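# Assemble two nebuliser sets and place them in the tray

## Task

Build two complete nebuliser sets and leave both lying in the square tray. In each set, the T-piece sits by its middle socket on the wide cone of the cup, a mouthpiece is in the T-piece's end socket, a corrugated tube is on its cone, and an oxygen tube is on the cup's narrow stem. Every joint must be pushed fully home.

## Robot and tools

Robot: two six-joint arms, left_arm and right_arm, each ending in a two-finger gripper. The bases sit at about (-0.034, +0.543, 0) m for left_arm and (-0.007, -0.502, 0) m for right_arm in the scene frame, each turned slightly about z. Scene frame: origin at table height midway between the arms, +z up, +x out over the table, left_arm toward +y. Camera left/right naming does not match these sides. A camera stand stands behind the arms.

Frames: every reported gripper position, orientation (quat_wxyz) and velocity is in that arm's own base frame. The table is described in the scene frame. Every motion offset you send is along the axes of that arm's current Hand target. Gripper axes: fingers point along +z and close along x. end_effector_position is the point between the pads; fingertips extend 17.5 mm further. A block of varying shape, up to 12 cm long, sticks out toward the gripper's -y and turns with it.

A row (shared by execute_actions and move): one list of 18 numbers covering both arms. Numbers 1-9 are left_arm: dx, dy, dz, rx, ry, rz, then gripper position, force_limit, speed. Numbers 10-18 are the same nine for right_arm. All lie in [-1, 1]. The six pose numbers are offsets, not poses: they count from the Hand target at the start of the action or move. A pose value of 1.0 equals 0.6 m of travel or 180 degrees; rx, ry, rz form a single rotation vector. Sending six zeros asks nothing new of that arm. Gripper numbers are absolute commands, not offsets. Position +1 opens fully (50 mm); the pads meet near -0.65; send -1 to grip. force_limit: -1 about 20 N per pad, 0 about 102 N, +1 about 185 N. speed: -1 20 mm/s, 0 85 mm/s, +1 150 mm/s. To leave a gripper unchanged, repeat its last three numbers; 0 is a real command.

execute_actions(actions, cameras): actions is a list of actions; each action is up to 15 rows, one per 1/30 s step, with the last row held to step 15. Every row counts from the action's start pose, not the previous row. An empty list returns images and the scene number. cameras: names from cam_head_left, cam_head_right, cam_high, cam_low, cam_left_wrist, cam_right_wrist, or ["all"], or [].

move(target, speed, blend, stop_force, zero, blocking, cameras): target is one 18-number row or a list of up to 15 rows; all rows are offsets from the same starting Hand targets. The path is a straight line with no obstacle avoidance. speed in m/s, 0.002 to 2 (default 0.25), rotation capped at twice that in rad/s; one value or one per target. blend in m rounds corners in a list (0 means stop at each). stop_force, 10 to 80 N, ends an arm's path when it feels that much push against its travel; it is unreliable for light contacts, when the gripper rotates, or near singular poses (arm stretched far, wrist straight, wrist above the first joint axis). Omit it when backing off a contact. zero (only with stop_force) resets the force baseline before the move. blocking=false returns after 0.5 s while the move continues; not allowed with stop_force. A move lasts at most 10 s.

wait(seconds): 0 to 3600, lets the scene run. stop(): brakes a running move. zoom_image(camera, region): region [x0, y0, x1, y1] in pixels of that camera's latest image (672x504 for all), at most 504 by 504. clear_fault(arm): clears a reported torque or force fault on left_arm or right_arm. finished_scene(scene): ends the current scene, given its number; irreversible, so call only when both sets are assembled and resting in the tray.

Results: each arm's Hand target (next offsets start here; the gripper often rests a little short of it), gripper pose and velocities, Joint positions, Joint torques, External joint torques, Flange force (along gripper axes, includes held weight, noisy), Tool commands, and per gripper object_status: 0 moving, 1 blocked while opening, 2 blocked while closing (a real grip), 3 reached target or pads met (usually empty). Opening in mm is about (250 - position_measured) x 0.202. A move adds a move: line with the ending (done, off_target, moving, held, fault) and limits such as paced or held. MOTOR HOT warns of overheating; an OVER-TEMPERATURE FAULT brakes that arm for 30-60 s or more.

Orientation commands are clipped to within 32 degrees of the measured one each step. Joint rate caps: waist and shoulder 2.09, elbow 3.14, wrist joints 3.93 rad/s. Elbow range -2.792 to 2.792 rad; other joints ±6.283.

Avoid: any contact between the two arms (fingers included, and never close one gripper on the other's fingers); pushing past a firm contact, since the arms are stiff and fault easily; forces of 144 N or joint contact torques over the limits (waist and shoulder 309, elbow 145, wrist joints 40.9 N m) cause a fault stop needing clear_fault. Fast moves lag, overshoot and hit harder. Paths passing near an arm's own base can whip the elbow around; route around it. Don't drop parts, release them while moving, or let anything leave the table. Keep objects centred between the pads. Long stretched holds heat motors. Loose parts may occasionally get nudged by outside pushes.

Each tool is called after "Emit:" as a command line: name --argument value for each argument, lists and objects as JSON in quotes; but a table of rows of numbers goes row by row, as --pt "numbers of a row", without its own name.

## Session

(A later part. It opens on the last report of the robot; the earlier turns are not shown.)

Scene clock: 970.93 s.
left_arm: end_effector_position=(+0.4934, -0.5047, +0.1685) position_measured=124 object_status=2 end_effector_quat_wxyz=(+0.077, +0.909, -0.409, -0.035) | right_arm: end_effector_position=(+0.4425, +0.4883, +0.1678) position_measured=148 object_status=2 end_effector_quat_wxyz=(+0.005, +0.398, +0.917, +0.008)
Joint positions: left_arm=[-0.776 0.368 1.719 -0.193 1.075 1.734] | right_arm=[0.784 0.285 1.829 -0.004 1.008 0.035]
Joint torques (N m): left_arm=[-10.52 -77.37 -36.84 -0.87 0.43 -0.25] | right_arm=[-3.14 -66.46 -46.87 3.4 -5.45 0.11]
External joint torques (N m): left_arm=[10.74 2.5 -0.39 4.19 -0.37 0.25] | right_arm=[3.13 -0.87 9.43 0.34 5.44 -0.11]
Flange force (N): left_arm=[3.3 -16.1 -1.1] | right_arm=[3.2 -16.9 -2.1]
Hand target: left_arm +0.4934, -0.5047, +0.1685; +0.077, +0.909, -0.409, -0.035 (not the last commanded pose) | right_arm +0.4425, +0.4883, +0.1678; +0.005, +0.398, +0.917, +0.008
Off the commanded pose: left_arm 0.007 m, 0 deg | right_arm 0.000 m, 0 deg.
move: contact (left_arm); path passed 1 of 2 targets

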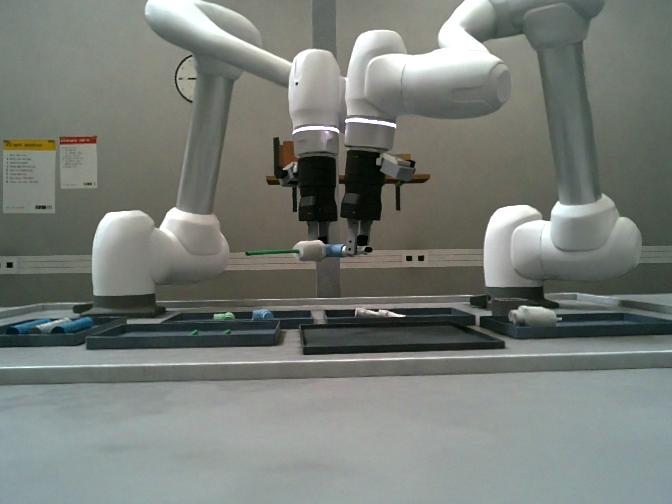

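Emit:
move --target '[0,0.0328,0.0056,0,0,0,-1,0.0,-0.5,0,0,0,0,0,0,-1,-0.2,-0.5]' --speed 0.008 --stop_force 20 --zero false --cameras '["cam_low","cam_high"]'

Emit:
zoom_image --camera "cam_low" --region '[300, 220, 400, 270]'

Emit:
zoom_image --camera "cam_high" --region '[325, 125, 415, 190]'

Scene clock: 979.10 s.
left_arm: end_effector_position=(+0.4834, -0.5136, +0.1685) position_measured=124 object_status=2 end_effector_quat_wxyz=(+0.077, +0.909, -0.409, -0.035) | right_arm: end_effector_position=(+0.4425, +0.4882, +0.1678) position_measured=148 object_status=2 end_effector_quat_wxyz=(+0.005, +0.398, +0.917, +0.008)
Joint positions: left_arm=[-0.795 0.366 1.722 -0.194 1.071 1.716] | right_arm=[0.784 0.285 1.83 -0.004 1.008 0.035]
Joint torques (N m): left_arm=[-15.03 -76.83 -35.31 -2.19 1.17 -0.23] | right_arm=[-4.74 -67.21 -50.52 2.93 -7.25 0.22]
External joint torques (N m): left_arm=[15.08 2.29 -1.8 5.49 -1.12 0.23] | right_arm=[4.45 0 13.07 0.8 7.24 -0.22]
Flange force (N): left_arm=[5.5 -22.1 -2.6] | right_arm=[4.6 -21.8 -1.4]
Hand target: left_arm +0.4834, -0.5136, +0.1685; +0.077, +0.909, -0.409, -0.035 (not the last commanded pose) | right_arm +0.4425, +0.4883, +0.1678; +0.005, +0.398, +0.917, +0.008
Off the commanded pose: left_arm 0.007 m, 0 deg | right_arm 0.000 m, 0 deg.
move: contact (left_arm)
Images, in order (width x height): cam_high 672x504, cam_low 672x504.

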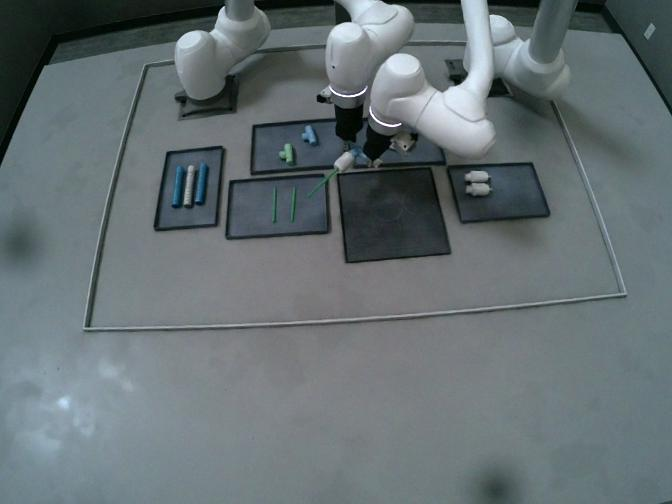

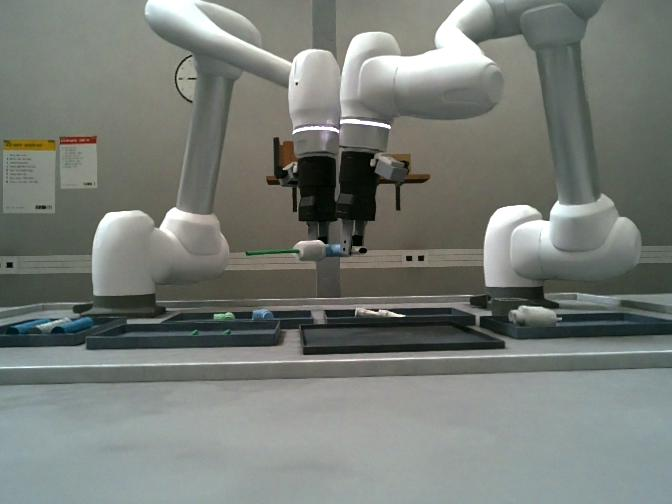

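Scaled by 5.040 from the camera's image (finer frame: 960x720).

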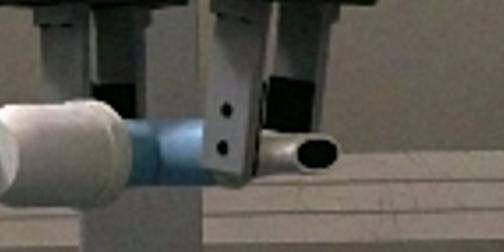

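Scaled by 5.600 from the camera's image (finer frame: 960x720).

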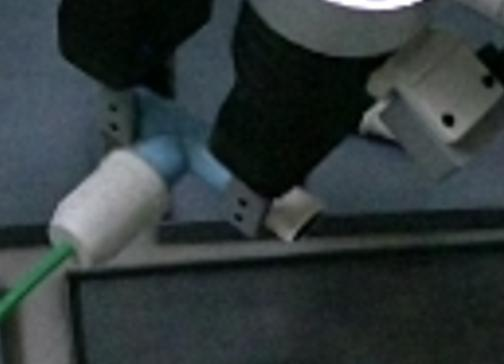

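Emit:
move --target '[0,0.0246,0.0042,0,0,0,-1,0.0,-0.5,0,0,0,0,0,0,-1,-0.2,-0.5]' --speed 0.008 --stop_force 40 --zero false

Scene clock: 983.23 s.
left_arm: end_effector_position=(+0.4821, -0.5148, +0.1685) position_measured=124 object_status=2 end_effector_quat_wxyz=(+0.077, +0.909, -0.409, -0.035) | right_arm: end_effector_position=(+0.4425, +0.4883, +0.1678) position_measured=148 object_status=2 end_effector_quat_wxyz=(+0.005, +0.398, +0.917, +0.008)
Joint positions: left_arm=[-0.798 0.366 1.722 -0.193 1.07 1.713] | right_arm=[0.784 0.285 1.829 -0.004 1.008 0.035]
Joint torques (N m): left_arm=[-31.02 -77.08 -35.19 -7.84 2.04 -0.25] | right_arm=[-5.95 -66.32 -63.22 2.84 -14.22 0.23]
External joint torques (N m): left_arm=[31.08 2.55 -1.9 11.15 -1.98 0.25] | right_arm=[5.74 -1.35 25.7 0.9 14.21 -0.23]
Flange force (N): left_arm=[4.9 -44.5 -5.8] | right_arm=[4.7 -44.7 -3.8]
Hand target: left_arm +0.4821, -0.5148, +0.1685; +0.077, +0.909, -0.409, -0.035 (not the last commanded pose) | right_arm +0.4425, +0.4883, +0.1678; +0.005, +0.398, +0.917, +0.008
Off the commanded pose: left_arm 0.013 m, 0 deg | right_arm 0.000 m, 0 deg.
move: contact (left_arm)

Emit:
move --target '[0,0.0246,0.0042,0,0,0,-1,0.0,-0.5,0,0,0,0,0,0,-1,-0.2,-0.5]' --speed 0.008 --stop_force 58 --zero false

Emit:
move --target '[0,-0.0082,-0.0014,0,0,0,-1,0.0,-0.5,0,0,0,0,0,0,-1,-0.2,-0.5]' --speed 0.02 --cameras '["cam_low"]'

Emit:
zoom_image --camera "cam_low" --region '[300, 220, 400, 270]'

Scene clock: 987.93 s.
left_arm: end_effector_position=(+0.4813, -0.5154, +0.1685) position_measured=124 object_status=2 end_effector_quat_wxyz=(+0.077, +0.909, -0.409, -0.035) | right_arm: end_effector_position=(+0.4425, +0.4883, +0.1678) position_measured=148 object_status=2 end_effector_quat_wxyz=(+0.005, +0.398, +0.917, +0.008)
Joint positions: left_arm=[-0.799 0.366 1.723 -0.193 1.07 1.712] | right_arm=[0.784 0.285 1.829 -0.004 1.008 0.035]
Joint torques (N m): left_arm=[-40.44 -77.49 -35.25 -11.11 2.54 -0.21] | right_arm=[-6.21 -66.27 -70.64 2.74 -18.28 0.18]
External joint torques (N m): left_arm=[40.38 2.48 -2.2 14.44 -2.5 0.21] | right_arm=[6.15 -0.96 33.28 0.98 18.27 -0.18]
Flange force (N): left_arm=[4.7 -57.4 -8.1] | right_arm=[4.4 -56.8 -4.0]
Hand target: left_arm +0.4813, -0.5154, +0.1685; +0.077, +0.909, -0.409, -0.035 (not the last commanded pose) | right_arm +0.4425, +0.4883, +0.1678; +0.005, +0.398, +0.917, +0.008
Off the commanded pose: left_arm 0.014 m, 0 deg | right_arm 0.000 m, 0 deg.
move: contact (left_arm)

Scene clock: 988.43 s.
left_arm: end_effector_position=(+0.4848, -0.5123, +0.1686) position_measured=124 object_status=2 end_effector_quat_wxyz=(+0.077, +0.909, -0.409, -0.035) | right_arm: end_effector_position=(+0.4428, +0.4886, +0.1681) position_measured=148 object_status=2 end_effector_quat_wxyz=(+0.005, +0.398, +0.917, +0.008)
Joint positions: left_arm=[-0.792 0.366 1.722 -0.194 1.072 1.718] | right_arm=[0.784 0.285 1.829 -0.004 1.008 0.035]
Joint torques (N m): left_arm=[26.82 -74.49 -36.6 13.37 -1.85 -0.19] | right_arm=[-0.69 -69.13 -15.74 3.73 12.04 0.19]
External joint torques (N m): left_arm=[-26.68 -0.45 -0.74 -10.05 1.9 0.19] | right_arm=[0.17 2.03 -21.66 -0.02 -12.04 -0.19]
Flange force (N): left_arm=[3.4 37.1 4.0] | right_arm=[3.2 38.7 4.1]
Hand target: left_arm +0.4851, -0.5121, +0.1685; +0.077, +0.909, -0.409, -0.035 | right_arm +0.4425, +0.4883, +0.1678; +0.005, +0.398, +0.917, +0.008
Off the commanded pose: left_arm 0.000 m, 0 deg | right_arm 0.000 m, 0 deg.
move: done

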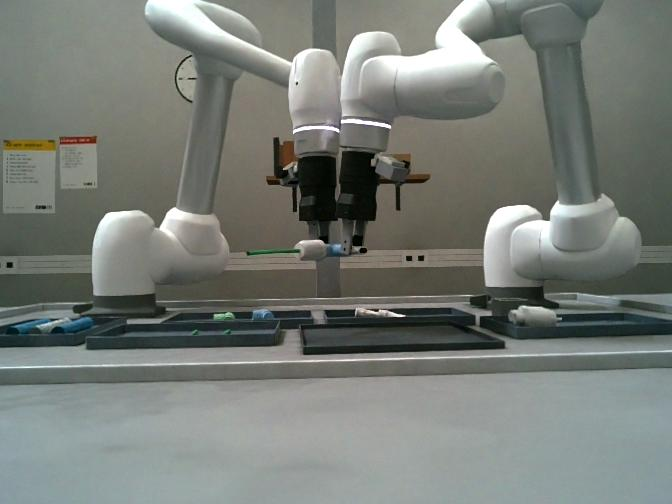

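Scaled by 5.040 from the camera's image (finer frame: 960x720).

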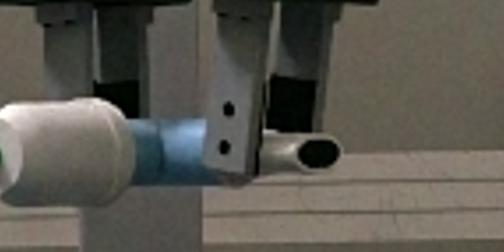

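Emit:
execute_actions --actions '[[[0,0.0031,0.0005,0,0,0,-1,0.0,-0.5,0,0,0,0,0,0,-1,-0.2,-0.5]],[[0,0,0,0,0,0,-1,0.0,-0.5,0,0,0,0,0,0,0.406,-0.2,-0.7]],[[0,0,0,0,0,0,-1,0.0,-0.5,0,0,0,0,0,0,0.406,-0.2,-0.7]]]' --cameras '["cam_low","cam_high"]'

Scene clock: 995.10 s.
left_arm: end_effector_position=(+0.4836, -0.5133, +0.1685) position_measured=124 object_status=2 end_effector_quat_wxyz=(+0.077, +0.909, -0.409, -0.035) | right_arm: end_effector_position=(+0.4426, +0.4883, +0.1678) position_measured=92 object_status=3 end_effector_quat_wxyz=(+0.005, +0.398, +0.917, +0.008)
Joint positions: left_arm=[-0.795 0.366 1.722 -0.193 1.071 1.716] | right_arm=[0.784 0.285 1.829 -0.004 1.008 0.035]
Joint torques (N m): left_arm=[1.65 -77.52 -37.67 3.55 -0.35 -0.13] | right_arm=[-2.23 -66.41 -36.17 3.53 0.17 0.04]
External joint torques (N m): left_arm=[-1.64 3.4 0.76 -0.26 0.41 0.13] | right_arm=[1.96 -0.85 -1.33 0.21 -0.18 -0.04]
External joint torques at the end of the 1st action: left_arm=[-14.8 3.07 -1.37 -4.84 0.63 0.2] | right_arm=[2.52 0.97 -9.98 0.41 -5.55 -0.2]
External joint torques at the end of the 2nd action: left_arm=[-1.91 2.97 0.47 -0.27 0.41 0.16] | right_arm=[1.82 -1.66 -1.38 0.27 -0.12 0]
Flange force (N): left_arm=[3.6 1.2 3.1] | right_arm=[3.0 1.2 -1.6]
Flange force at the end of the 1st action (N): left_arm=[8.3 19.5 4.5] | right_arm=[5.0 17.8 1.9]
Flange force at the end of the 2nd action (N): left_arm=[3.6 1.7 2.5] | right_arm=[2.8 0.2 -2.5]
Hand target: left_arm +0.4837, -0.5134, +0.1685; +0.077, +0.909, -0.409, -0.035 | right_arm +0.4425, +0.4883, +0.1678; +0.005, +0.398, +0.917, +0.008
Off the commanded pose: left_arm 0.000 m, 0 deg | right_arm 0.000 m, 0 deg.
Images, in order (width x height): cam_high 672x504, cam_low 672x504.

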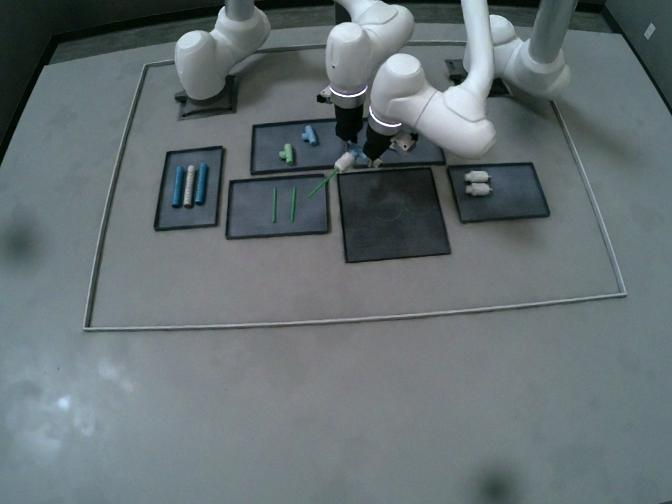

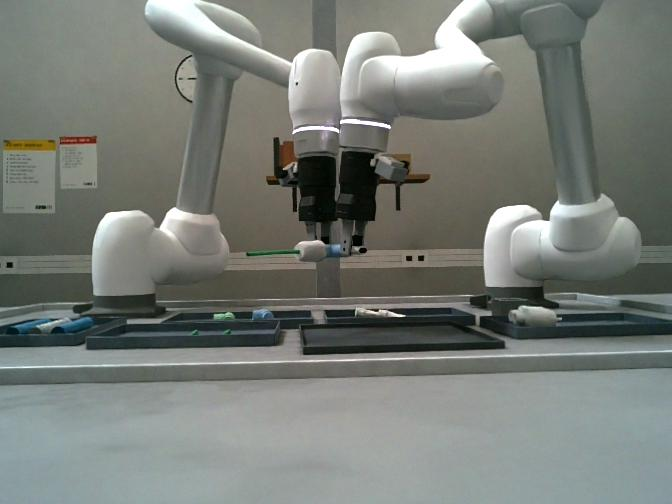

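Emit:
move --pt "0 0 0 0 0 0 -1 0.0 -0.5 0 0 -0.15 0 0 0 0.406 -0.2 -0.7" --pt "0 0 0 0 0 0 -1 0.0 -0.5 -0.632 -0.688 0.055 0.006 0 -0.767 0.406 -0.2 -0.7" --blend 0.04 --speed '[0.15,0.5]' --cameras '["cam_low","cam_high","cam_right_wrist"]'

Scene clock: 1010.53 s.
left_arm: end_effector_position=(+0.4837, -0.5134, +0.1685) position_measured=124 object_status=2 end_effector_quat_wxyz=(+0.077, +0.909, -0.409, -0.035) | right_arm: end_effector_position=(+0.4003, -0.0702, +0.1283) position_measured=92 object_status=3 end_effector_quat_wxyz=(-0.006, +0.714, -0.700, +0.009)
Joint positions: left_arm=[-0.795 0.366 1.722 -0.193 1.071 1.716] | right_arm=[-0.26 -0.056 2.31 0.003 0.866 -3.423]
Joint torques (N m): left_arm=[1.71 -77.5 -37.67 3.53 -0.35 -0.15] | right_arm=[-1.99 -26.52 -32.9 3.2 0.01 0.02]
External joint torques (N m): left_arm=[-1.76 2.83 0.55 -0.23 0.41 0.15] | right_arm=[1.83 -1.25 -1.17 0.22 -0.14 -0.02]
Flange force (N): left_arm=[3.2 1.5 2.5] | right_arm=[-4.4 -1.0 -2.6]
Hand target: left_arm +0.4837, -0.5134, +0.1685; +0.077, +0.909, -0.409, -0.035 | right_arm +0.4003, -0.0702, +0.1283; -0.006, +0.714, -0.700, +0.009
Off the commanded pose: left_arm 0.000 m, 0 deg | right_arm 0.000 m, 0 deg.
move: done
Images, in order (width x height): cam_high 672x504, cam_low 672x504, cam_right_wrist 672x504.

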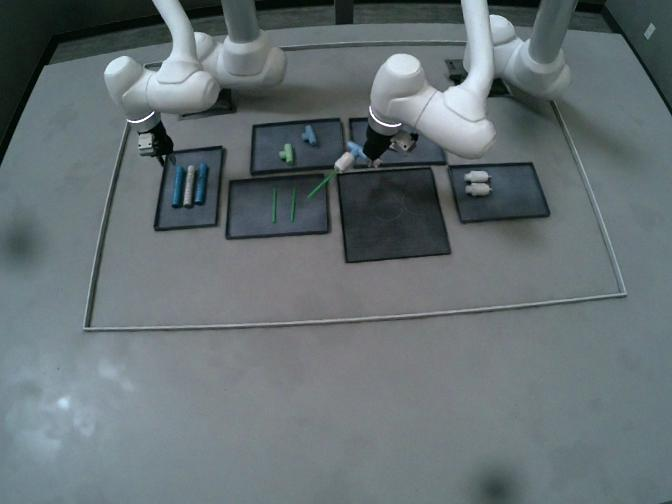

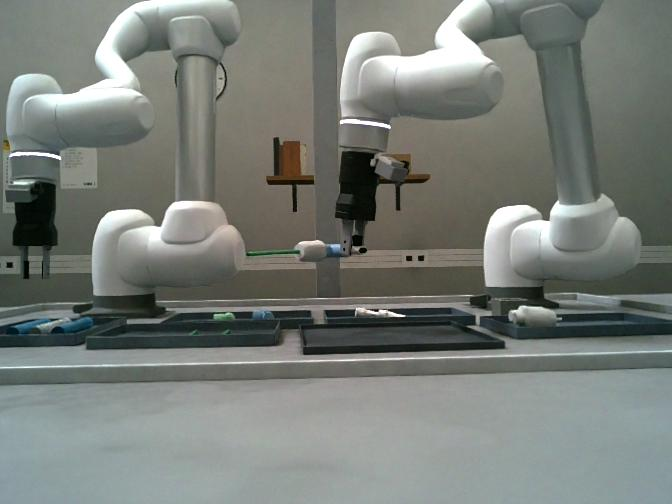

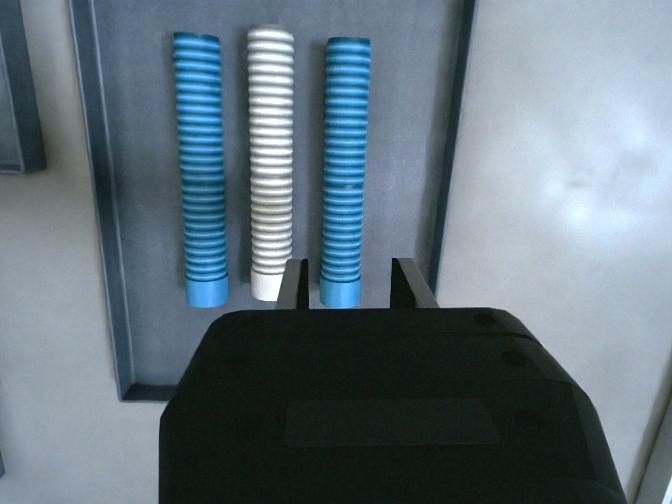

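Emit:
execute_actions --actions '[[[0,0,0,0,0,0,-1,0.0,-0.5,-0.002,0,0.05,0,0,0,0.604,-0.2,-0.7]]]'

Emit:
move --target '[0,0,0,0,0,0,-1,0.0,-0.5,0,0,0.123,0,0,0,0.604,-0.2,-0.7]' --speed 0.06 --stop_force 12 --cameras '["cam_right_wrist"]'

Scene clock: 1016.73 s.
left_arm: end_effector_position=(+0.4837, -0.5134, +0.1685) position_measured=124 object_status=2 end_effector_quat_wxyz=(+0.077, +0.909, -0.409, -0.035) | right_arm: end_effector_position=(+0.4009, -0.0691, +0.0983) position_measured=62 object_status=3 end_effector_quat_wxyz=(-0.006, +0.714, -0.700, +0.009)
Joint positions: left_arm=[-0.795 0.366 1.722 -0.193 1.071 1.716] | right_arm=[-0.257 -0.012 2.339 0.004 0.793 -3.421]
Joint torques (N m): left_arm=[1.66 -77.4 -37.59 3.55 -0.4 -0.15] | right_arm=[-1.91 -29.04 -31.07 3.01 0.06 -0.01]
External joint torques (N m): left_arm=[-1.54 2.87 0.53 -0.25 0.46 0.15] | right_arm=[1.8 -1.7 -0.97 0.2 -0.19 0.01]
Flange force (N): left_arm=[3.3 1.2 2.3] | right_arm=[-4.6 -0.1 -3.1]
Hand target: left_arm +0.4837, -0.5134, +0.1685; +0.077, +0.909, -0.409, -0.035 | right_arm +0.4009, -0.0691, +0.0983; -0.006, +0.714, -0.700, +0.009
Off the commanded pose: left_arm 0.000 m, 0 deg | right_arm 0.000 m, 0 deg.

Scene clock: 1018.67 s.
left_arm: end_effector_position=(+0.4837, -0.5134, +0.1685) position_measured=124 object_status=2 end_effector_quat_wxyz=(+0.077, +0.909, -0.409, -0.035) | right_arm: end_effector_position=(+0.4025, -0.0694, +0.0245) position_measured=62 object_status=3 end_effector_quat_wxyz=(-0.006, +0.714, -0.700, +0.009)
Joint positions: left_arm=[-0.795 0.366 1.722 -0.193 1.071 1.716] | right_arm=[-0.257 0.119 2.397 0.004 0.604 -3.421]
Joint torques (N m): left_arm=[1.57 -77.73 -37.67 3.57 -0.35 -0.14] | right_arm=[-2 -37.02 -25.08 2.36 0.02 -0.03]
External joint torques (N m): left_arm=[-1.59 3.22 0.65 -0.27 0.42 0.14] | right_arm=[1.9 -1.19 -0.71 0.21 -0.15 0.03]
Flange force (N): left_arm=[3.5 1.2 2.8] | right_arm=[-4.7 -0.9 -2.4]
Hand target: left_arm +0.4837, -0.5134, +0.1685; +0.077, +0.909, -0.409, -0.035 | right_arm +0.4025, -0.0694, +0.0245; -0.006, +0.714, -0.700, +0.009
Off the commanded pose: left_arm 0.000 m, 0 deg | right_arm 0.000 m, 0 deg.
move: done

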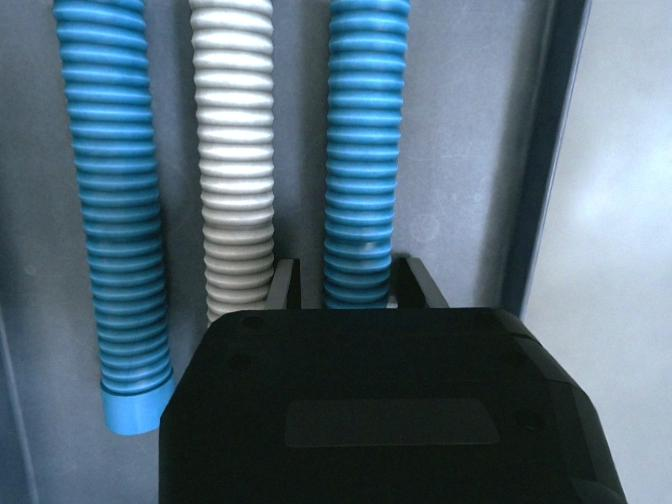

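Emit:
execute_actions --actions '[[[0,0,0,0,0,0,-1,0.0,-0.5,0,0,0,0,0,0,-1,-0.2,-0.5]],[[0,0,0,0,0,0,-1,0.0,-0.5,0,0,0,0,0,0,-1,-0.2,-0.5]]]'

Emit:
move --pt "0 0 0 0 0 0 -1 0.0 -0.5 0 0 -0.29 0 0 0 -1 -0.2 -0.5" --pt "0 0 0 0 0 0 -1 0.0 -0.5 -0.8263 0.0277 -0.2342 0 0 0.767 -1 -0.2 -0.5" --blend 0.04 --speed '[0.15,0.4]' --cameras '["cam_low","cam_high","cam_right_wrist"]'

Emit:
zoom_image --camera "cam_low" --region '[260, 200, 380, 290]'

Emit:
zoom_image --camera "cam_high" --region '[300, 110, 400, 190]'

Scene clock: 1027.93 s.
left_arm: end_effector_position=(+0.4837, -0.5134, +0.1685) position_measured=124 object_status=2 end_effector_quat_wxyz=(+0.077, +0.909, -0.409, -0.035) | right_arm: end_effector_position=(+0.4025, -0.0694, +0.0245) position_measured=140 object_status=2 end_effector_quat_wxyz=(-0.006, +0.714, -0.700, +0.009)
Joint positions: left_arm=[-0.795 0.366 1.722 -0.193 1.071 1.716] | right_arm=[-0.257 0.119 2.397 0.004 0.604 -3.421]
Joint torques (N m): left_arm=[1.71 -77.72 -37.68 3.57 -0.34 -0.15] | right_arm=[-2.03 -36.7 -25.05 2.36 0.01 -0.02]
External joint torques (N m): left_arm=[-1.96 2.9 0.43 -0.27 0.4 0.15] | right_arm=[1.96 -1.44 -0.81 0.22 -0.14 0.02]
External joint torques at the end of the 1st action: left_arm=[-2.07 3.17 0.55 -0.26 0.42 0.13] | right_arm=[2.32 -1.64 -0.84 0.19 -0.14 -0.02]
Flange force (N): left_arm=[3.6 1.7 2.5] | right_arm=[-4.8 -0.8 -3.0]
Flange force at the end of the 1st action (N): left_arm=[3.7 1.9 2.8] | right_arm=[-5.7 -0.7 -3.4]
Hand target: left_arm +0.4837, -0.5134, +0.1685; +0.077, +0.909, -0.409, -0.035 | right_arm +0.4025, -0.0694, +0.0245; -0.006, +0.714, -0.700, +0.009
Off the commanded pose: left_arm 0.000 m, 0 deg | right_arm 0.000 m, 0 deg.

Scene clock: 1032.57 s.
left_arm: end_effector_position=(+0.4837, -0.5134, +0.1685) position_measured=124 object_status=2 end_effector_quat_wxyz=(+0.077, +0.909, -0.409, -0.035) | right_arm: end_effector_position=(+0.3734, +0.4264, +0.1630) position_measured=140 object_status=2 end_effector_quat_wxyz=(+0.010, +0.398, +0.917, +0.003)
Joint positions: left_arm=[-0.795 0.366 1.722 -0.193 1.071 1.716] | right_arm=[0.8 0.159 2.003 -0.021 0.968 0.06]
Joint torques (N m): left_arm=[1.54 -77.54 -37.61 3.55 -0.38 -0.14] | right_arm=[-1.94 -51.99 -35.2 3.36 0.16 0.05]
External joint torques (N m): left_arm=[-1.48 2.63 0.36 -0.23 0.44 0.14] | right_arm=[1.72 -0.91 -1.09 0.23 -0.15 -0.05]
Flange force (N): left_arm=[3.3 1.2 2.0] | right_arm=[3.0 0.4 -1.7]
Hand target: left_arm +0.4837, -0.5134, +0.1685; +0.077, +0.909, -0.409, -0.035 | right_arm +0.3734, +0.4264, +0.1629; +0.010, +0.398, +0.917, +0.003
Off the commanded pose: left_arm 0.000 m, 0 deg | right_arm 0.000 m, 0 deg.
move: done
Images, in order (width x height): cam_high 672x504, cam_low 672x504, cam_right_wrist 672x504.

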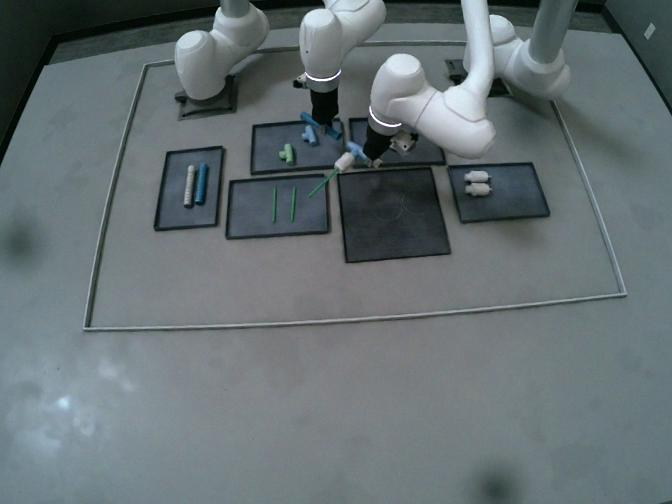

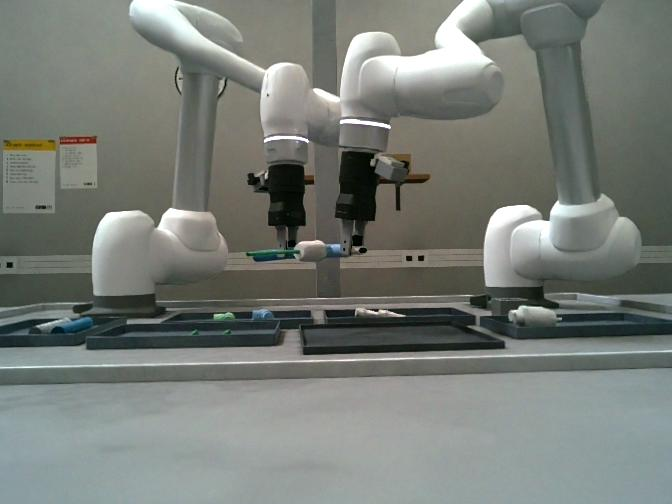

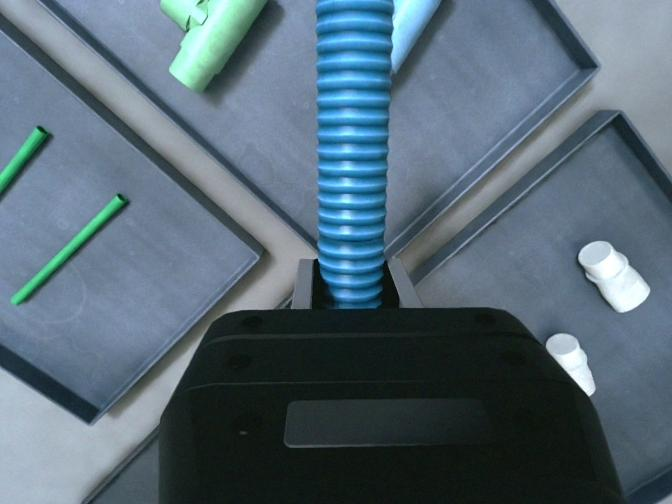

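Scaled by 4.200 from the camera's image (finer frame: 960x720).

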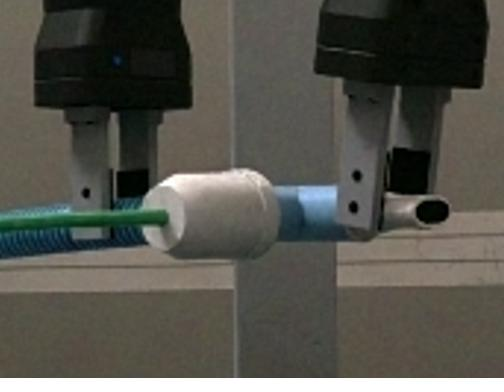

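Scaled by 5.040 from the camera's image (finer frame: 960x720).

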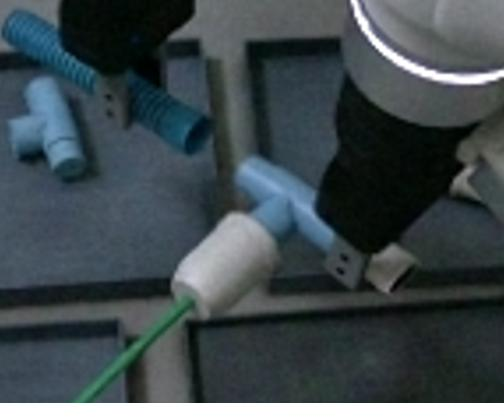

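Emit:
zoom_image --camera "cam_low" --region '[240, 230, 350, 275]'

Emit:
zoom_image --camera "cam_high" --region '[298, 106, 388, 176]'

Scaled by 4.582 from the camera's image (finer frame: 960x720).

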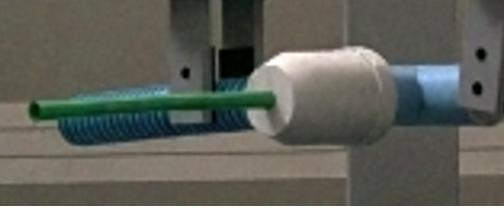

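Scaled by 5.600 from the camera's image (finer frame: 960x720).

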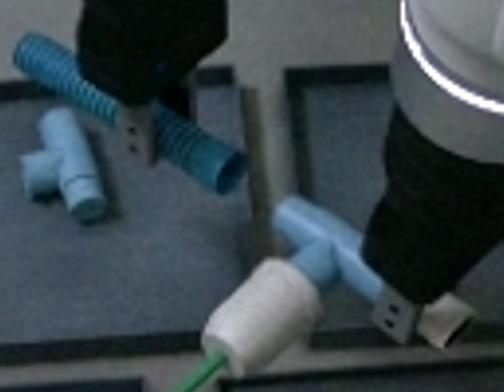

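Emit:
move --target '[0,0,0,0,0,0,-1,0.0,-0.5,-0.0025,0,-0.0033,0.025,0,0,-1,-0.2,-0.5]' --speed 0.1 --cameras '["cam_low","cam_high"]'

Emit:
zoom_image --camera "cam_low" --region '[240, 230, 350, 275]'

Emit:
zoom_image --camera "cam_high" --region '[298, 106, 388, 176]'

Scene clock: 1048.97 s.
left_arm: end_effector_position=(+0.4837, -0.5134, +0.1685) position_measured=124 object_status=2 end_effector_quat_wxyz=(+0.077, +0.909, -0.409, -0.035) | right_arm: end_effector_position=(+0.3743, +0.4253, +0.1650) position_measured=140 object_status=2 end_effector_quat_wxyz=(-0.005, +0.398, +0.917, -0.033)
Joint positions: left_arm=[-0.795 0.366 1.722 -0.193 1.071 1.716] | right_arm=[0.795 0.19 1.961 -0.016 1.056 0.053]
Joint torques (N m): left_arm=[1.5 -77.68 -37.75 3.58 -0.37 -0.14] | right_arm=[-2.06 -55.39 -35.2 3.41 0.45 0.02]
External joint torques (N m): left_arm=[-1.44 3.19 0.63 -0.27 0.43 0.14] | right_arm=[1.94 -1.05 -1.15 0.22 -0.21 -0.02]
Flange force (N): left_arm=[3.5 1.0 2.7] | right_arm=[3.3 0.2 -1.8]
Hand target: left_arm +0.4837, -0.5134, +0.1685; +0.077, +0.909, -0.409, -0.035 | right_arm +0.3743, +0.4253, +0.1649; -0.005, +0.398, +0.917, -0.033
Off the commanded pose: left_arm 0.000 m, 0 deg | right_arm 0.000 m, 0 deg.
move: done
Images, in order (width x height): cam_high 672x504, cam_low 672x504.

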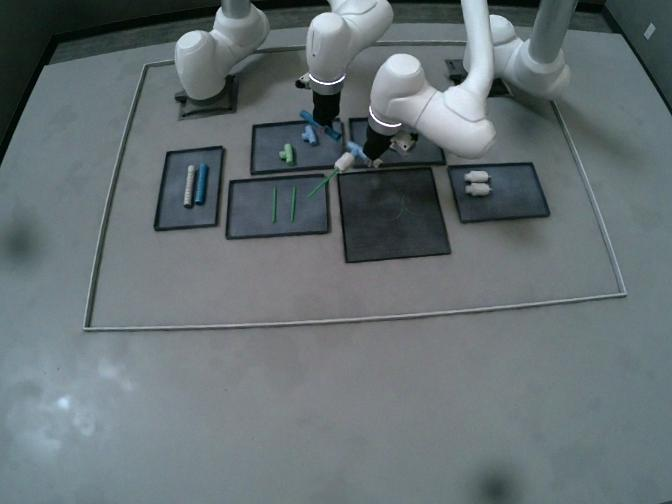

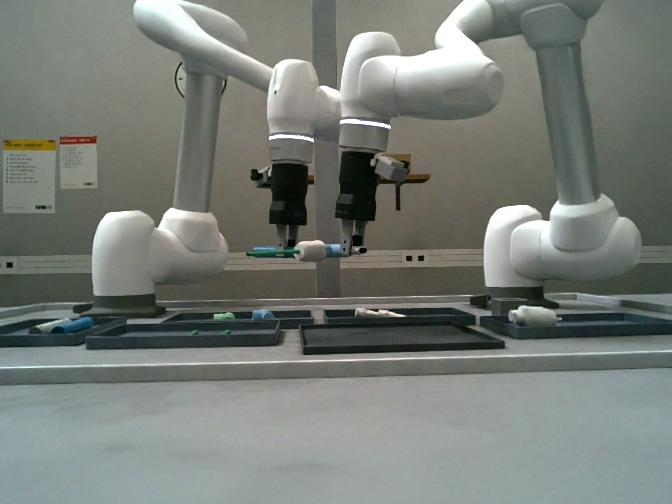

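Scaled by 4.582 from the camera's image (finer frame: 960x720).

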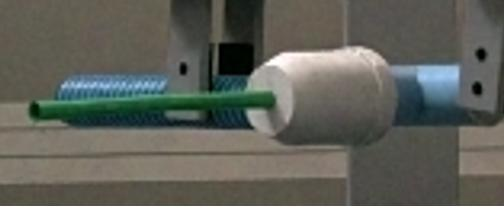

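Scaled by 5.600 from the camera's image (finer frame: 960x720).

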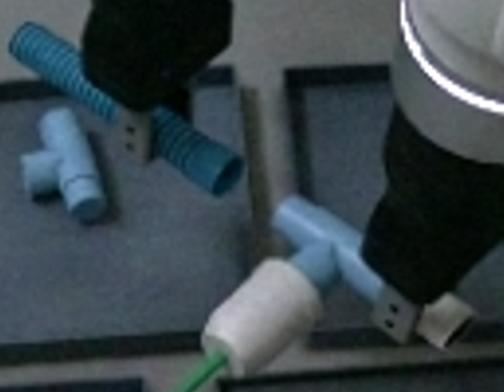

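Emit:
move --target '[0,0,0,0,0,0,-1,0.0,-0.5,0,0.0582,-0.0051,0,0,0,-1,-0.2,-0.5]' --speed 0.012 --stop_force 10 --cameras '["cam_low","cam_high"]'

Emit:
zoom_image --camera "cam_high" --region '[298, 106, 388, 176]'

Scene clock: 1058.00 s.
left_arm: end_effector_position=(+0.4837, -0.5134, +0.1685) position_measured=124 object_status=2 end_effector_quat_wxyz=(+0.077, +0.909, -0.409, -0.035) | right_arm: end_effector_position=(+0.3999, +0.4493, +0.1657) position_measured=140 object_status=2 end_effector_quat_wxyz=(-0.005, +0.398, +0.917, -0.033)
Joint positions: left_arm=[-0.795 0.366 1.722 -0.193 1.071 1.716] | right_arm=[0.793 0.24 1.895 -0.016 1.072 0.05]
Joint torques (N m): left_arm=[1.64 -77.52 -37.64 3.53 -0.35 -0.17] | right_arm=[-2.07 -61 -35.67 3.46 0.42 0]
External joint torques (N m): left_arm=[-1.78 2.7 0.37 -0.23 0.4 0.17] | right_arm=[1.97 -1.15 -1.11 0.21 -0.18 0]
Flange force (N): left_arm=[3.4 1.5 2.2] | right_arm=[3.2 0.1 -1.8]
Hand target: left_arm +0.4837, -0.5134, +0.1685; +0.077, +0.909, -0.409, -0.035 | right_arm +0.3999, +0.4493, +0.1657; -0.005, +0.398, +0.917, -0.033
Off the commanded pose: left_arm 0.000 m, 0 deg | right_arm 0.000 m, 0 deg.
move: done
Images, in order (width x height): cam_high 672x504, cam_low 672x504.

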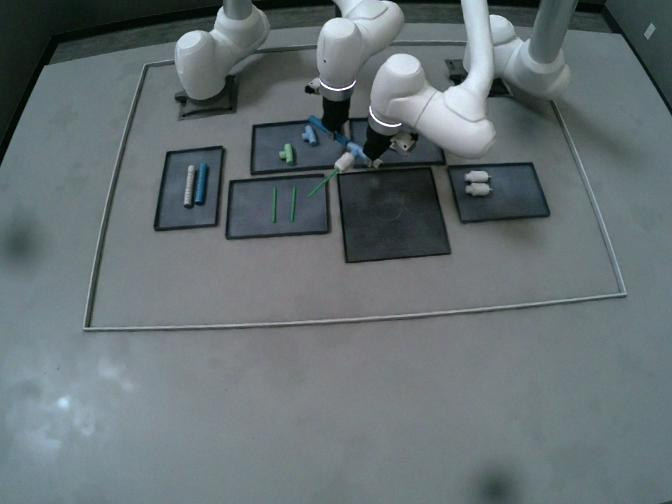

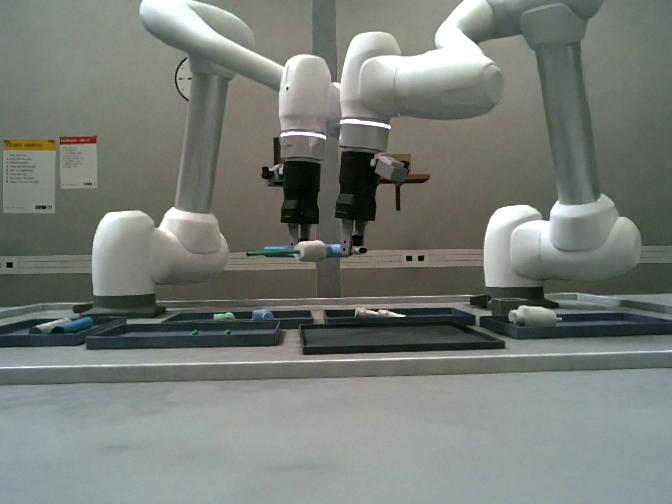

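Scaled by 5.600 from the camera's image (finer frame: 960x720).

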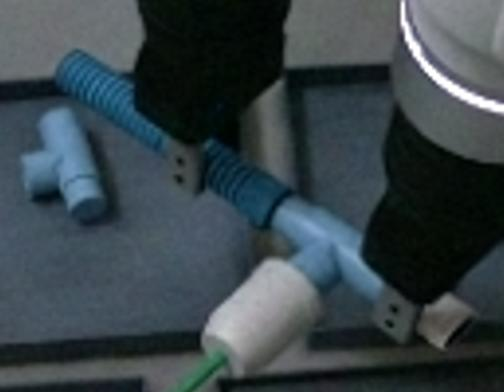

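Emit:
move --target '[0,0,0,0,0,0,-1,0.0,-0.5,0,0.0416,-0.0027,0,0,0,-1,-0.2,-0.5]' --speed 0.01 --stop_force 22 --cameras '["cam_high"]'

Emit:
zoom_image --camera "cam_high" --region '[298, 106, 388, 176]'

Scene clock: 1062.97 s.
left_arm: end_effector_position=(+0.4837, -0.5133, +0.1685) position_measured=124 object_status=2 end_effector_quat_wxyz=(+0.077, +0.909, -0.409, -0.035) | right_arm: end_effector_position=(+0.4041, +0.4532, +0.1656) position_measured=140 object_status=2 end_effector_quat_wxyz=(-0.005, +0.398, +0.917, -0.033)
Joint positions: left_arm=[-0.795 0.366 1.722 -0.193 1.071 1.716] | right_arm=[0.792 0.249 1.884 -0.016 1.075 0.05]
Joint torques (N m): left_arm=[-19.27 -79.8 -38.65 -3.8 0.79 -0.13] | right_arm=[-3.6 -59.19 -50.88 3.16 -8.19 -0.08]
External joint torques (N m): left_arm=[19.8 4.88 1.47 7.13 -0.73 0.13] | right_arm=[3.52 -3.66 14.18 0.51 8.44 0.08]
Flange force (N): left_arm=[2.4 -29.1 0.3] | right_arm=[3.2 -28.7 -3.8]
Hand target: left_arm +0.4837, -0.5134, +0.1685; +0.077, +0.909, -0.409, -0.035 | right_arm +0.4041, +0.4532, +0.1656; -0.005, +0.398, +0.917, -0.033 (not the last commanded pose)
Off the commanded pose: left_arm 0.000 m, 0 deg | right_arm 0.019 m, 0 deg.
move: contact (right_arm)

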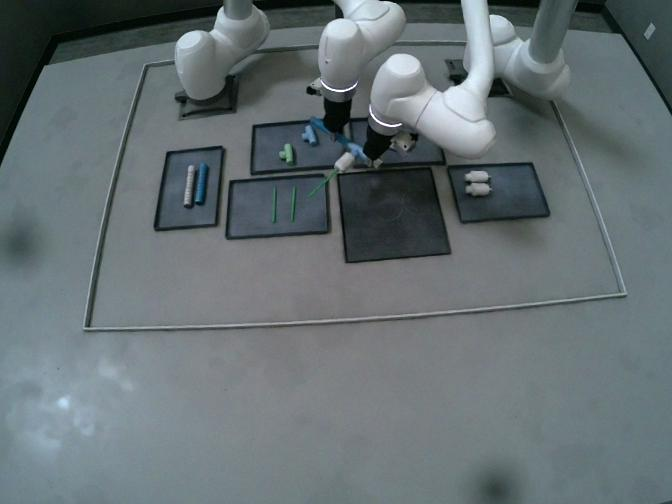

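Scaled by 5.600 from the camera's image (finer frame: 960x720).

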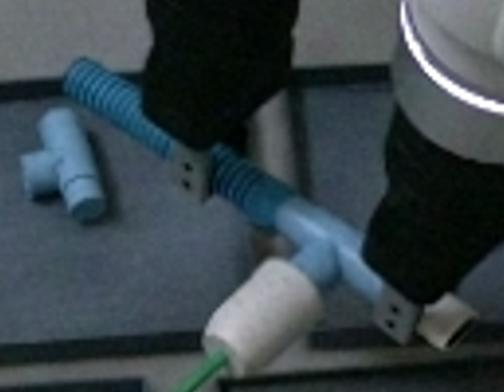

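Emit:
move --target '[0,0,0,0,0,0,-1,0.0,-0.5,0,0.0333,-0.0022,0,0,0,-1,-0.2,-0.5]' --speed 0.01 --stop_force 40 --zero false --cameras '["cam_high"]'

Emit:
zoom_image --camera "cam_high" --region '[298, 106, 388, 176]'

Scene clock: 1068.47 s.
left_arm: end_effector_position=(+0.4837, -0.5133, +0.1686) position_measured=124 object_status=2 end_effector_quat_wxyz=(+0.077, +0.909, -0.409, -0.035) | right_arm: end_effector_position=(+0.4155, +0.4638, +0.1656) position_measured=140 object_status=2 end_effector_quat_wxyz=(-0.005, +0.398, +0.917, -0.034)
Joint positions: left_arm=[-0.795 0.366 1.722 -0.193 1.071 1.716] | right_arm=[0.791 0.271 1.854 -0.016 1.083 0.049]
Joint torques (N m): left_arm=[-29.53 -75.07 -35.29 -7.36 1.16 -0.27] | right_arm=[-3.78 -67.11 -63.4 3.14 -13.59 -0.01]
External joint torques (N m): left_arm=[29.17 0.34 -1.99 10.66 -1.11 0.27] | right_arm=[3.75 0.91 26.31 0.55 13.84 0.01]
Flange force (N): left_arm=[2.4 -41.3 -8.5] | right_arm=[2.2 -42.5 2.7]
Hand target: left_arm +0.4837, -0.5134, +0.1685; +0.077, +0.909, -0.409, -0.035 | right_arm +0.4155, +0.4638, +0.1656; -0.005, +0.398, +0.917, -0.034 (not the last commanded pose)
Off the commanded pose: left_arm 0.000 m, 0 deg | right_arm 0.004 m, 0 deg.
move: contact (right_arm)

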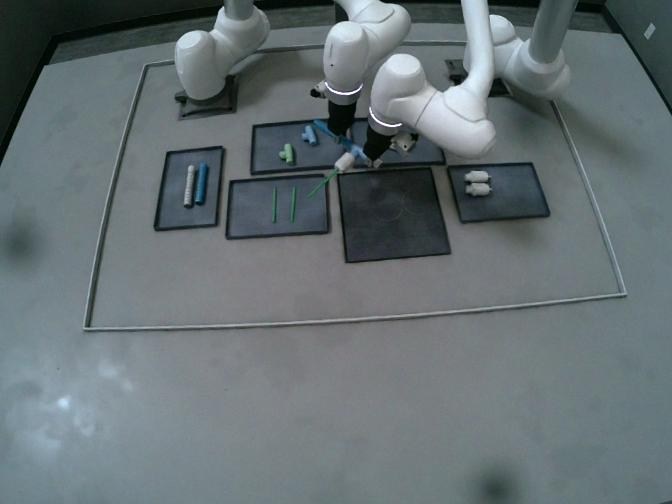

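Scaled by 5.600 from the camera's image (finer frame: 960x720).

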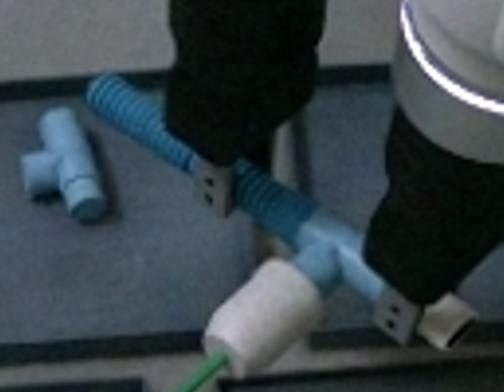

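Emit:
move --target '[0,0,0,0,0,0,-1,0.0,-0.5,0,0.0166,-0.0011,0,0,0,-1,-0.2,-0.5]' --speed 0.008 --stop_force 55 --zero false

Emit:
move --target '[0,0,0,0,0,0,-1,0.0,-0.5,0,-0.0075,0.0005,0,0,0,-1,-0.2,-0.5]' --speed 0.02 --cameras '["cam_high","cam_low"]'

Emit:
zoom_image --camera "cam_high" --region '[298, 106, 388, 176]'

Scene clock: 1072.70 s.
left_arm: end_effector_position=(+0.4837, -0.5133, +0.1686) position_measured=124 object_status=2 end_effector_quat_wxyz=(+0.077, +0.909, -0.409, -0.035) | right_arm: end_effector_position=(+0.4164, +0.4647, +0.1656) position_measured=140 object_status=2 end_effector_quat_wxyz=(-0.005, +0.398, +0.917, -0.034)
Joint positions: left_arm=[-0.795 0.366 1.722 -0.193 1.071 1.716] | right_arm=[0.791 0.273 1.852 -0.016 1.084 0.049]
Joint torques (N m): left_arm=[-43.64 -75.27 -35.28 -12.25 1.8 -0.29] | right_arm=[-4.27 -67.03 -74.7 3.05 -19.57 -0.08]
External joint torques (N m): left_arm=[43.25 0.78 -1.79 15.53 -1.74 0.29] | right_arm=[3.92 1.84 37.82 0.62 19.82 0.08]
Flange force (N): left_arm=[1.6 -61.1 -11.2] | right_arm=[1.0 -60.3 4.5]
Hand target: left_arm +0.4837, -0.5134, +0.1685; +0.077, +0.909, -0.409, -0.035 | right_arm +0.4164, +0.4647, +0.1656; -0.005, +0.398, +0.917, -0.034 (not the last commanded pose)
Off the commanded pose: left_arm 0.000 m, 0 deg | right_arm 0.009 m, 0 deg.
move: contact (right_arm)

Scene clock: 1073.20 s.
left_arm: end_effector_position=(+0.4834, -0.5136, +0.1686) position_measured=124 object_status=2 end_effector_quat_wxyz=(+0.077, +0.909, -0.409, -0.035) | right_arm: end_effector_position=(+0.4133, +0.4618, +0.1657) position_measured=140 object_status=2 end_effector_quat_wxyz=(-0.005, +0.398, +0.917, -0.033)
Joint positions: left_arm=[-0.795 0.366 1.722 -0.194 1.071 1.716] | right_arm=[0.792 0.267 1.86 -0.016 1.081 0.049]
Joint torques (N m): left_arm=[21.89 -74.07 -36.99 10.47 -2.12 -0.27] | right_arm=[0.72 -68.24 -22.47 4.15 8.46 -0.04]
External joint torques (N m): left_arm=[-21.9 -0.83 -0.32 -7.16 2.18 0.27] | right_arm=[-0.93 3.12 -14.47 -0.47 -8.21 0.04]
Flange force (N): left_arm=[1.9 30.4 2.0] | right_arm=[1.1 28.4 2.5]
Hand target: left_arm +0.4837, -0.5134, +0.1685; +0.077, +0.909, -0.409, -0.035 | right_arm +0.4131, +0.4616, +0.1656; -0.005, +0.398, +0.917, -0.034
Off the commanded pose: left_arm 0.000 m, 0 deg | right_arm 0.000 m, 0 deg.
move: done

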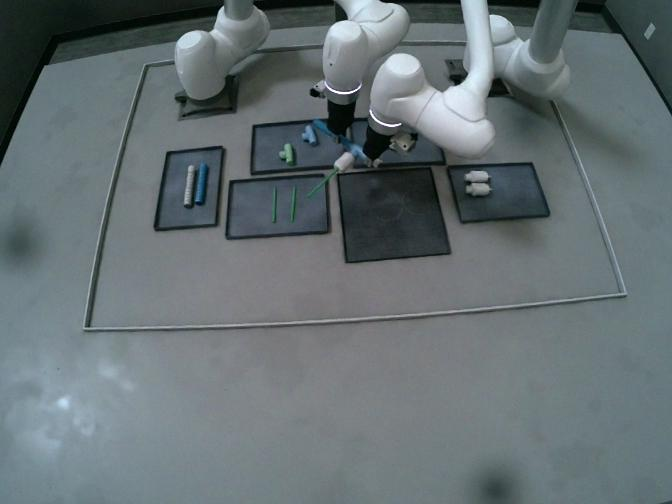

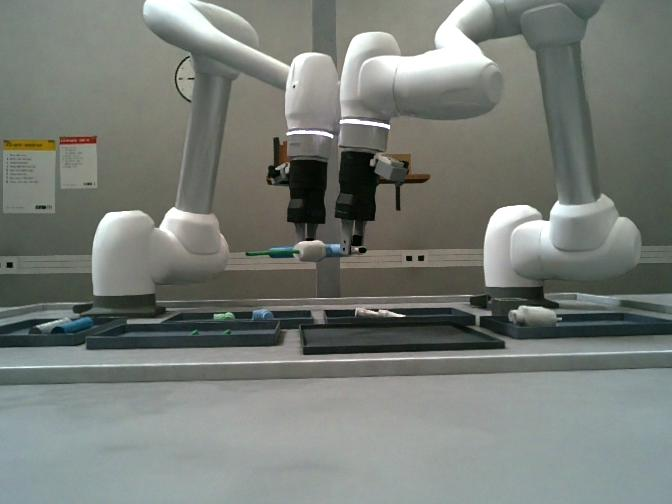

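Scaled by 5.600 from the camera's image (finer frame: 960x720).

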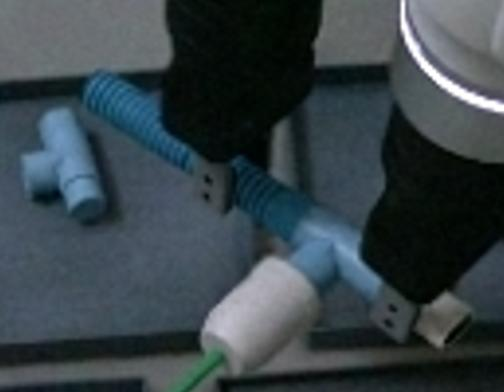

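Emit:
execute_actions --actions '[[[0,0,0,0,0,0,-1,0.0,-0.5,0,0.0027,-0.0002,0,0,0,-1,-0.2,-0.5]],[[0,0,0,0,0,0,0,0.0,-0.9,0,0,0,0,0,0,-1,-0.2,-0.5]],[[0,0,0,0,0,0,0.9,0.0,-0.7,0,0,0,0,0,0,-1,-0.2,-0.5]]]' --cameras '["cam_low","cam_high"]'

Emit:
zoom_image --camera "cam_low" --region '[240, 210, 380, 290]'

Scene clock: 1095.67 s.
left_arm: end_effector_position=(+0.4837, -0.5133, +0.1685) position_measured=18 object_status=3 end_effector_quat_wxyz=(+0.077, +0.909, -0.409, -0.035) | right_arm: end_effector_position=(+0.4143, +0.4627, +0.1656) position_measured=140 object_status=2 end_effector_quat_wxyz=(-0.005, +0.398, +0.917, -0.034)
Joint positions: left_arm=[-0.795 0.366 1.722 -0.193 1.071 1.716] | right_arm=[0.792 0.269 1.857 -0.016 1.082 0.049]
Joint torques (N m): left_arm=[1.74 -77.07 -37.65 3.55 -0.36 -0.13] | right_arm=[-2.26 -64 -35.87 3.42 0.41 0.03]
External joint torques (N m): left_arm=[-1.65 2.21 0.28 -0.22 0.4 0.13] | right_arm=[2.04 -0.99 -1.05 0.25 -0.16 -0.03]
External joint torques at the end of the 1st action: left_arm=[-9.77 -0.37 -0.3 -3.28 1.5 0.31] | right_arm=[0.21 2.73 -5.31 -0.26 -3.25 0.03]
External joint torques at the end of the 2nd action: left_arm=[-7.24 -0.06 -0.8 -2.22 1.14 0.26] | right_arm=[0.84 2.95 -2.8 -0.13 -2.02 0.01]
Flange force (N): left_arm=[2.9 1.5 1.7] | right_arm=[3.2 0.3 -1.6]
Flange force at the end of the 1st action (N): left_arm=[1.4 13.3 -0.1] | right_arm=[1.5 12.7 2.6]
Flange force at the end of the 2nd action (N): left_arm=[2.6 9.7 -0.5] | right_arm=[2.1 8.8 3.1]
Hand target: left_arm +0.4837, -0.5134, +0.1685; +0.077, +0.909, -0.409, -0.035 | right_arm +0.4143, +0.4627, +0.1656; -0.005, +0.398, +0.917, -0.034
Off the commanded pose: left_arm 0.000 m, 0 deg | right_arm 0.000 m, 0 deg.
Images, in order (width x height): cam_high 672x504, cam_low 672x504.

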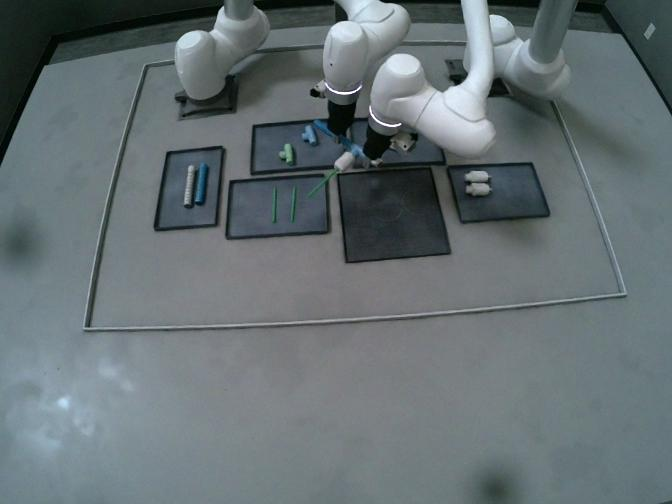

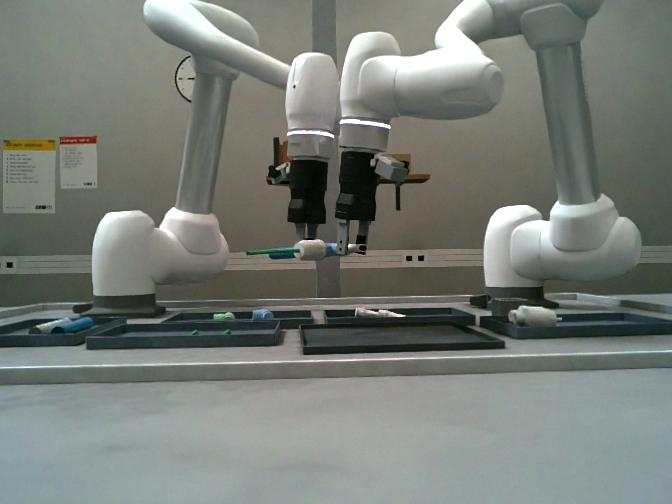

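Scaled by 3.600 from the camera's image (finer frame: 960x720).

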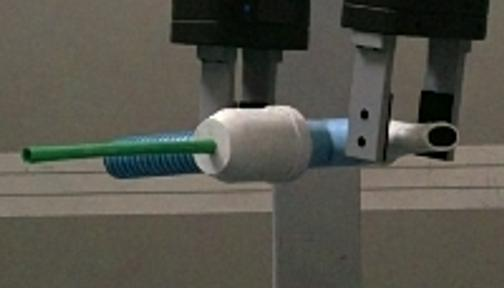

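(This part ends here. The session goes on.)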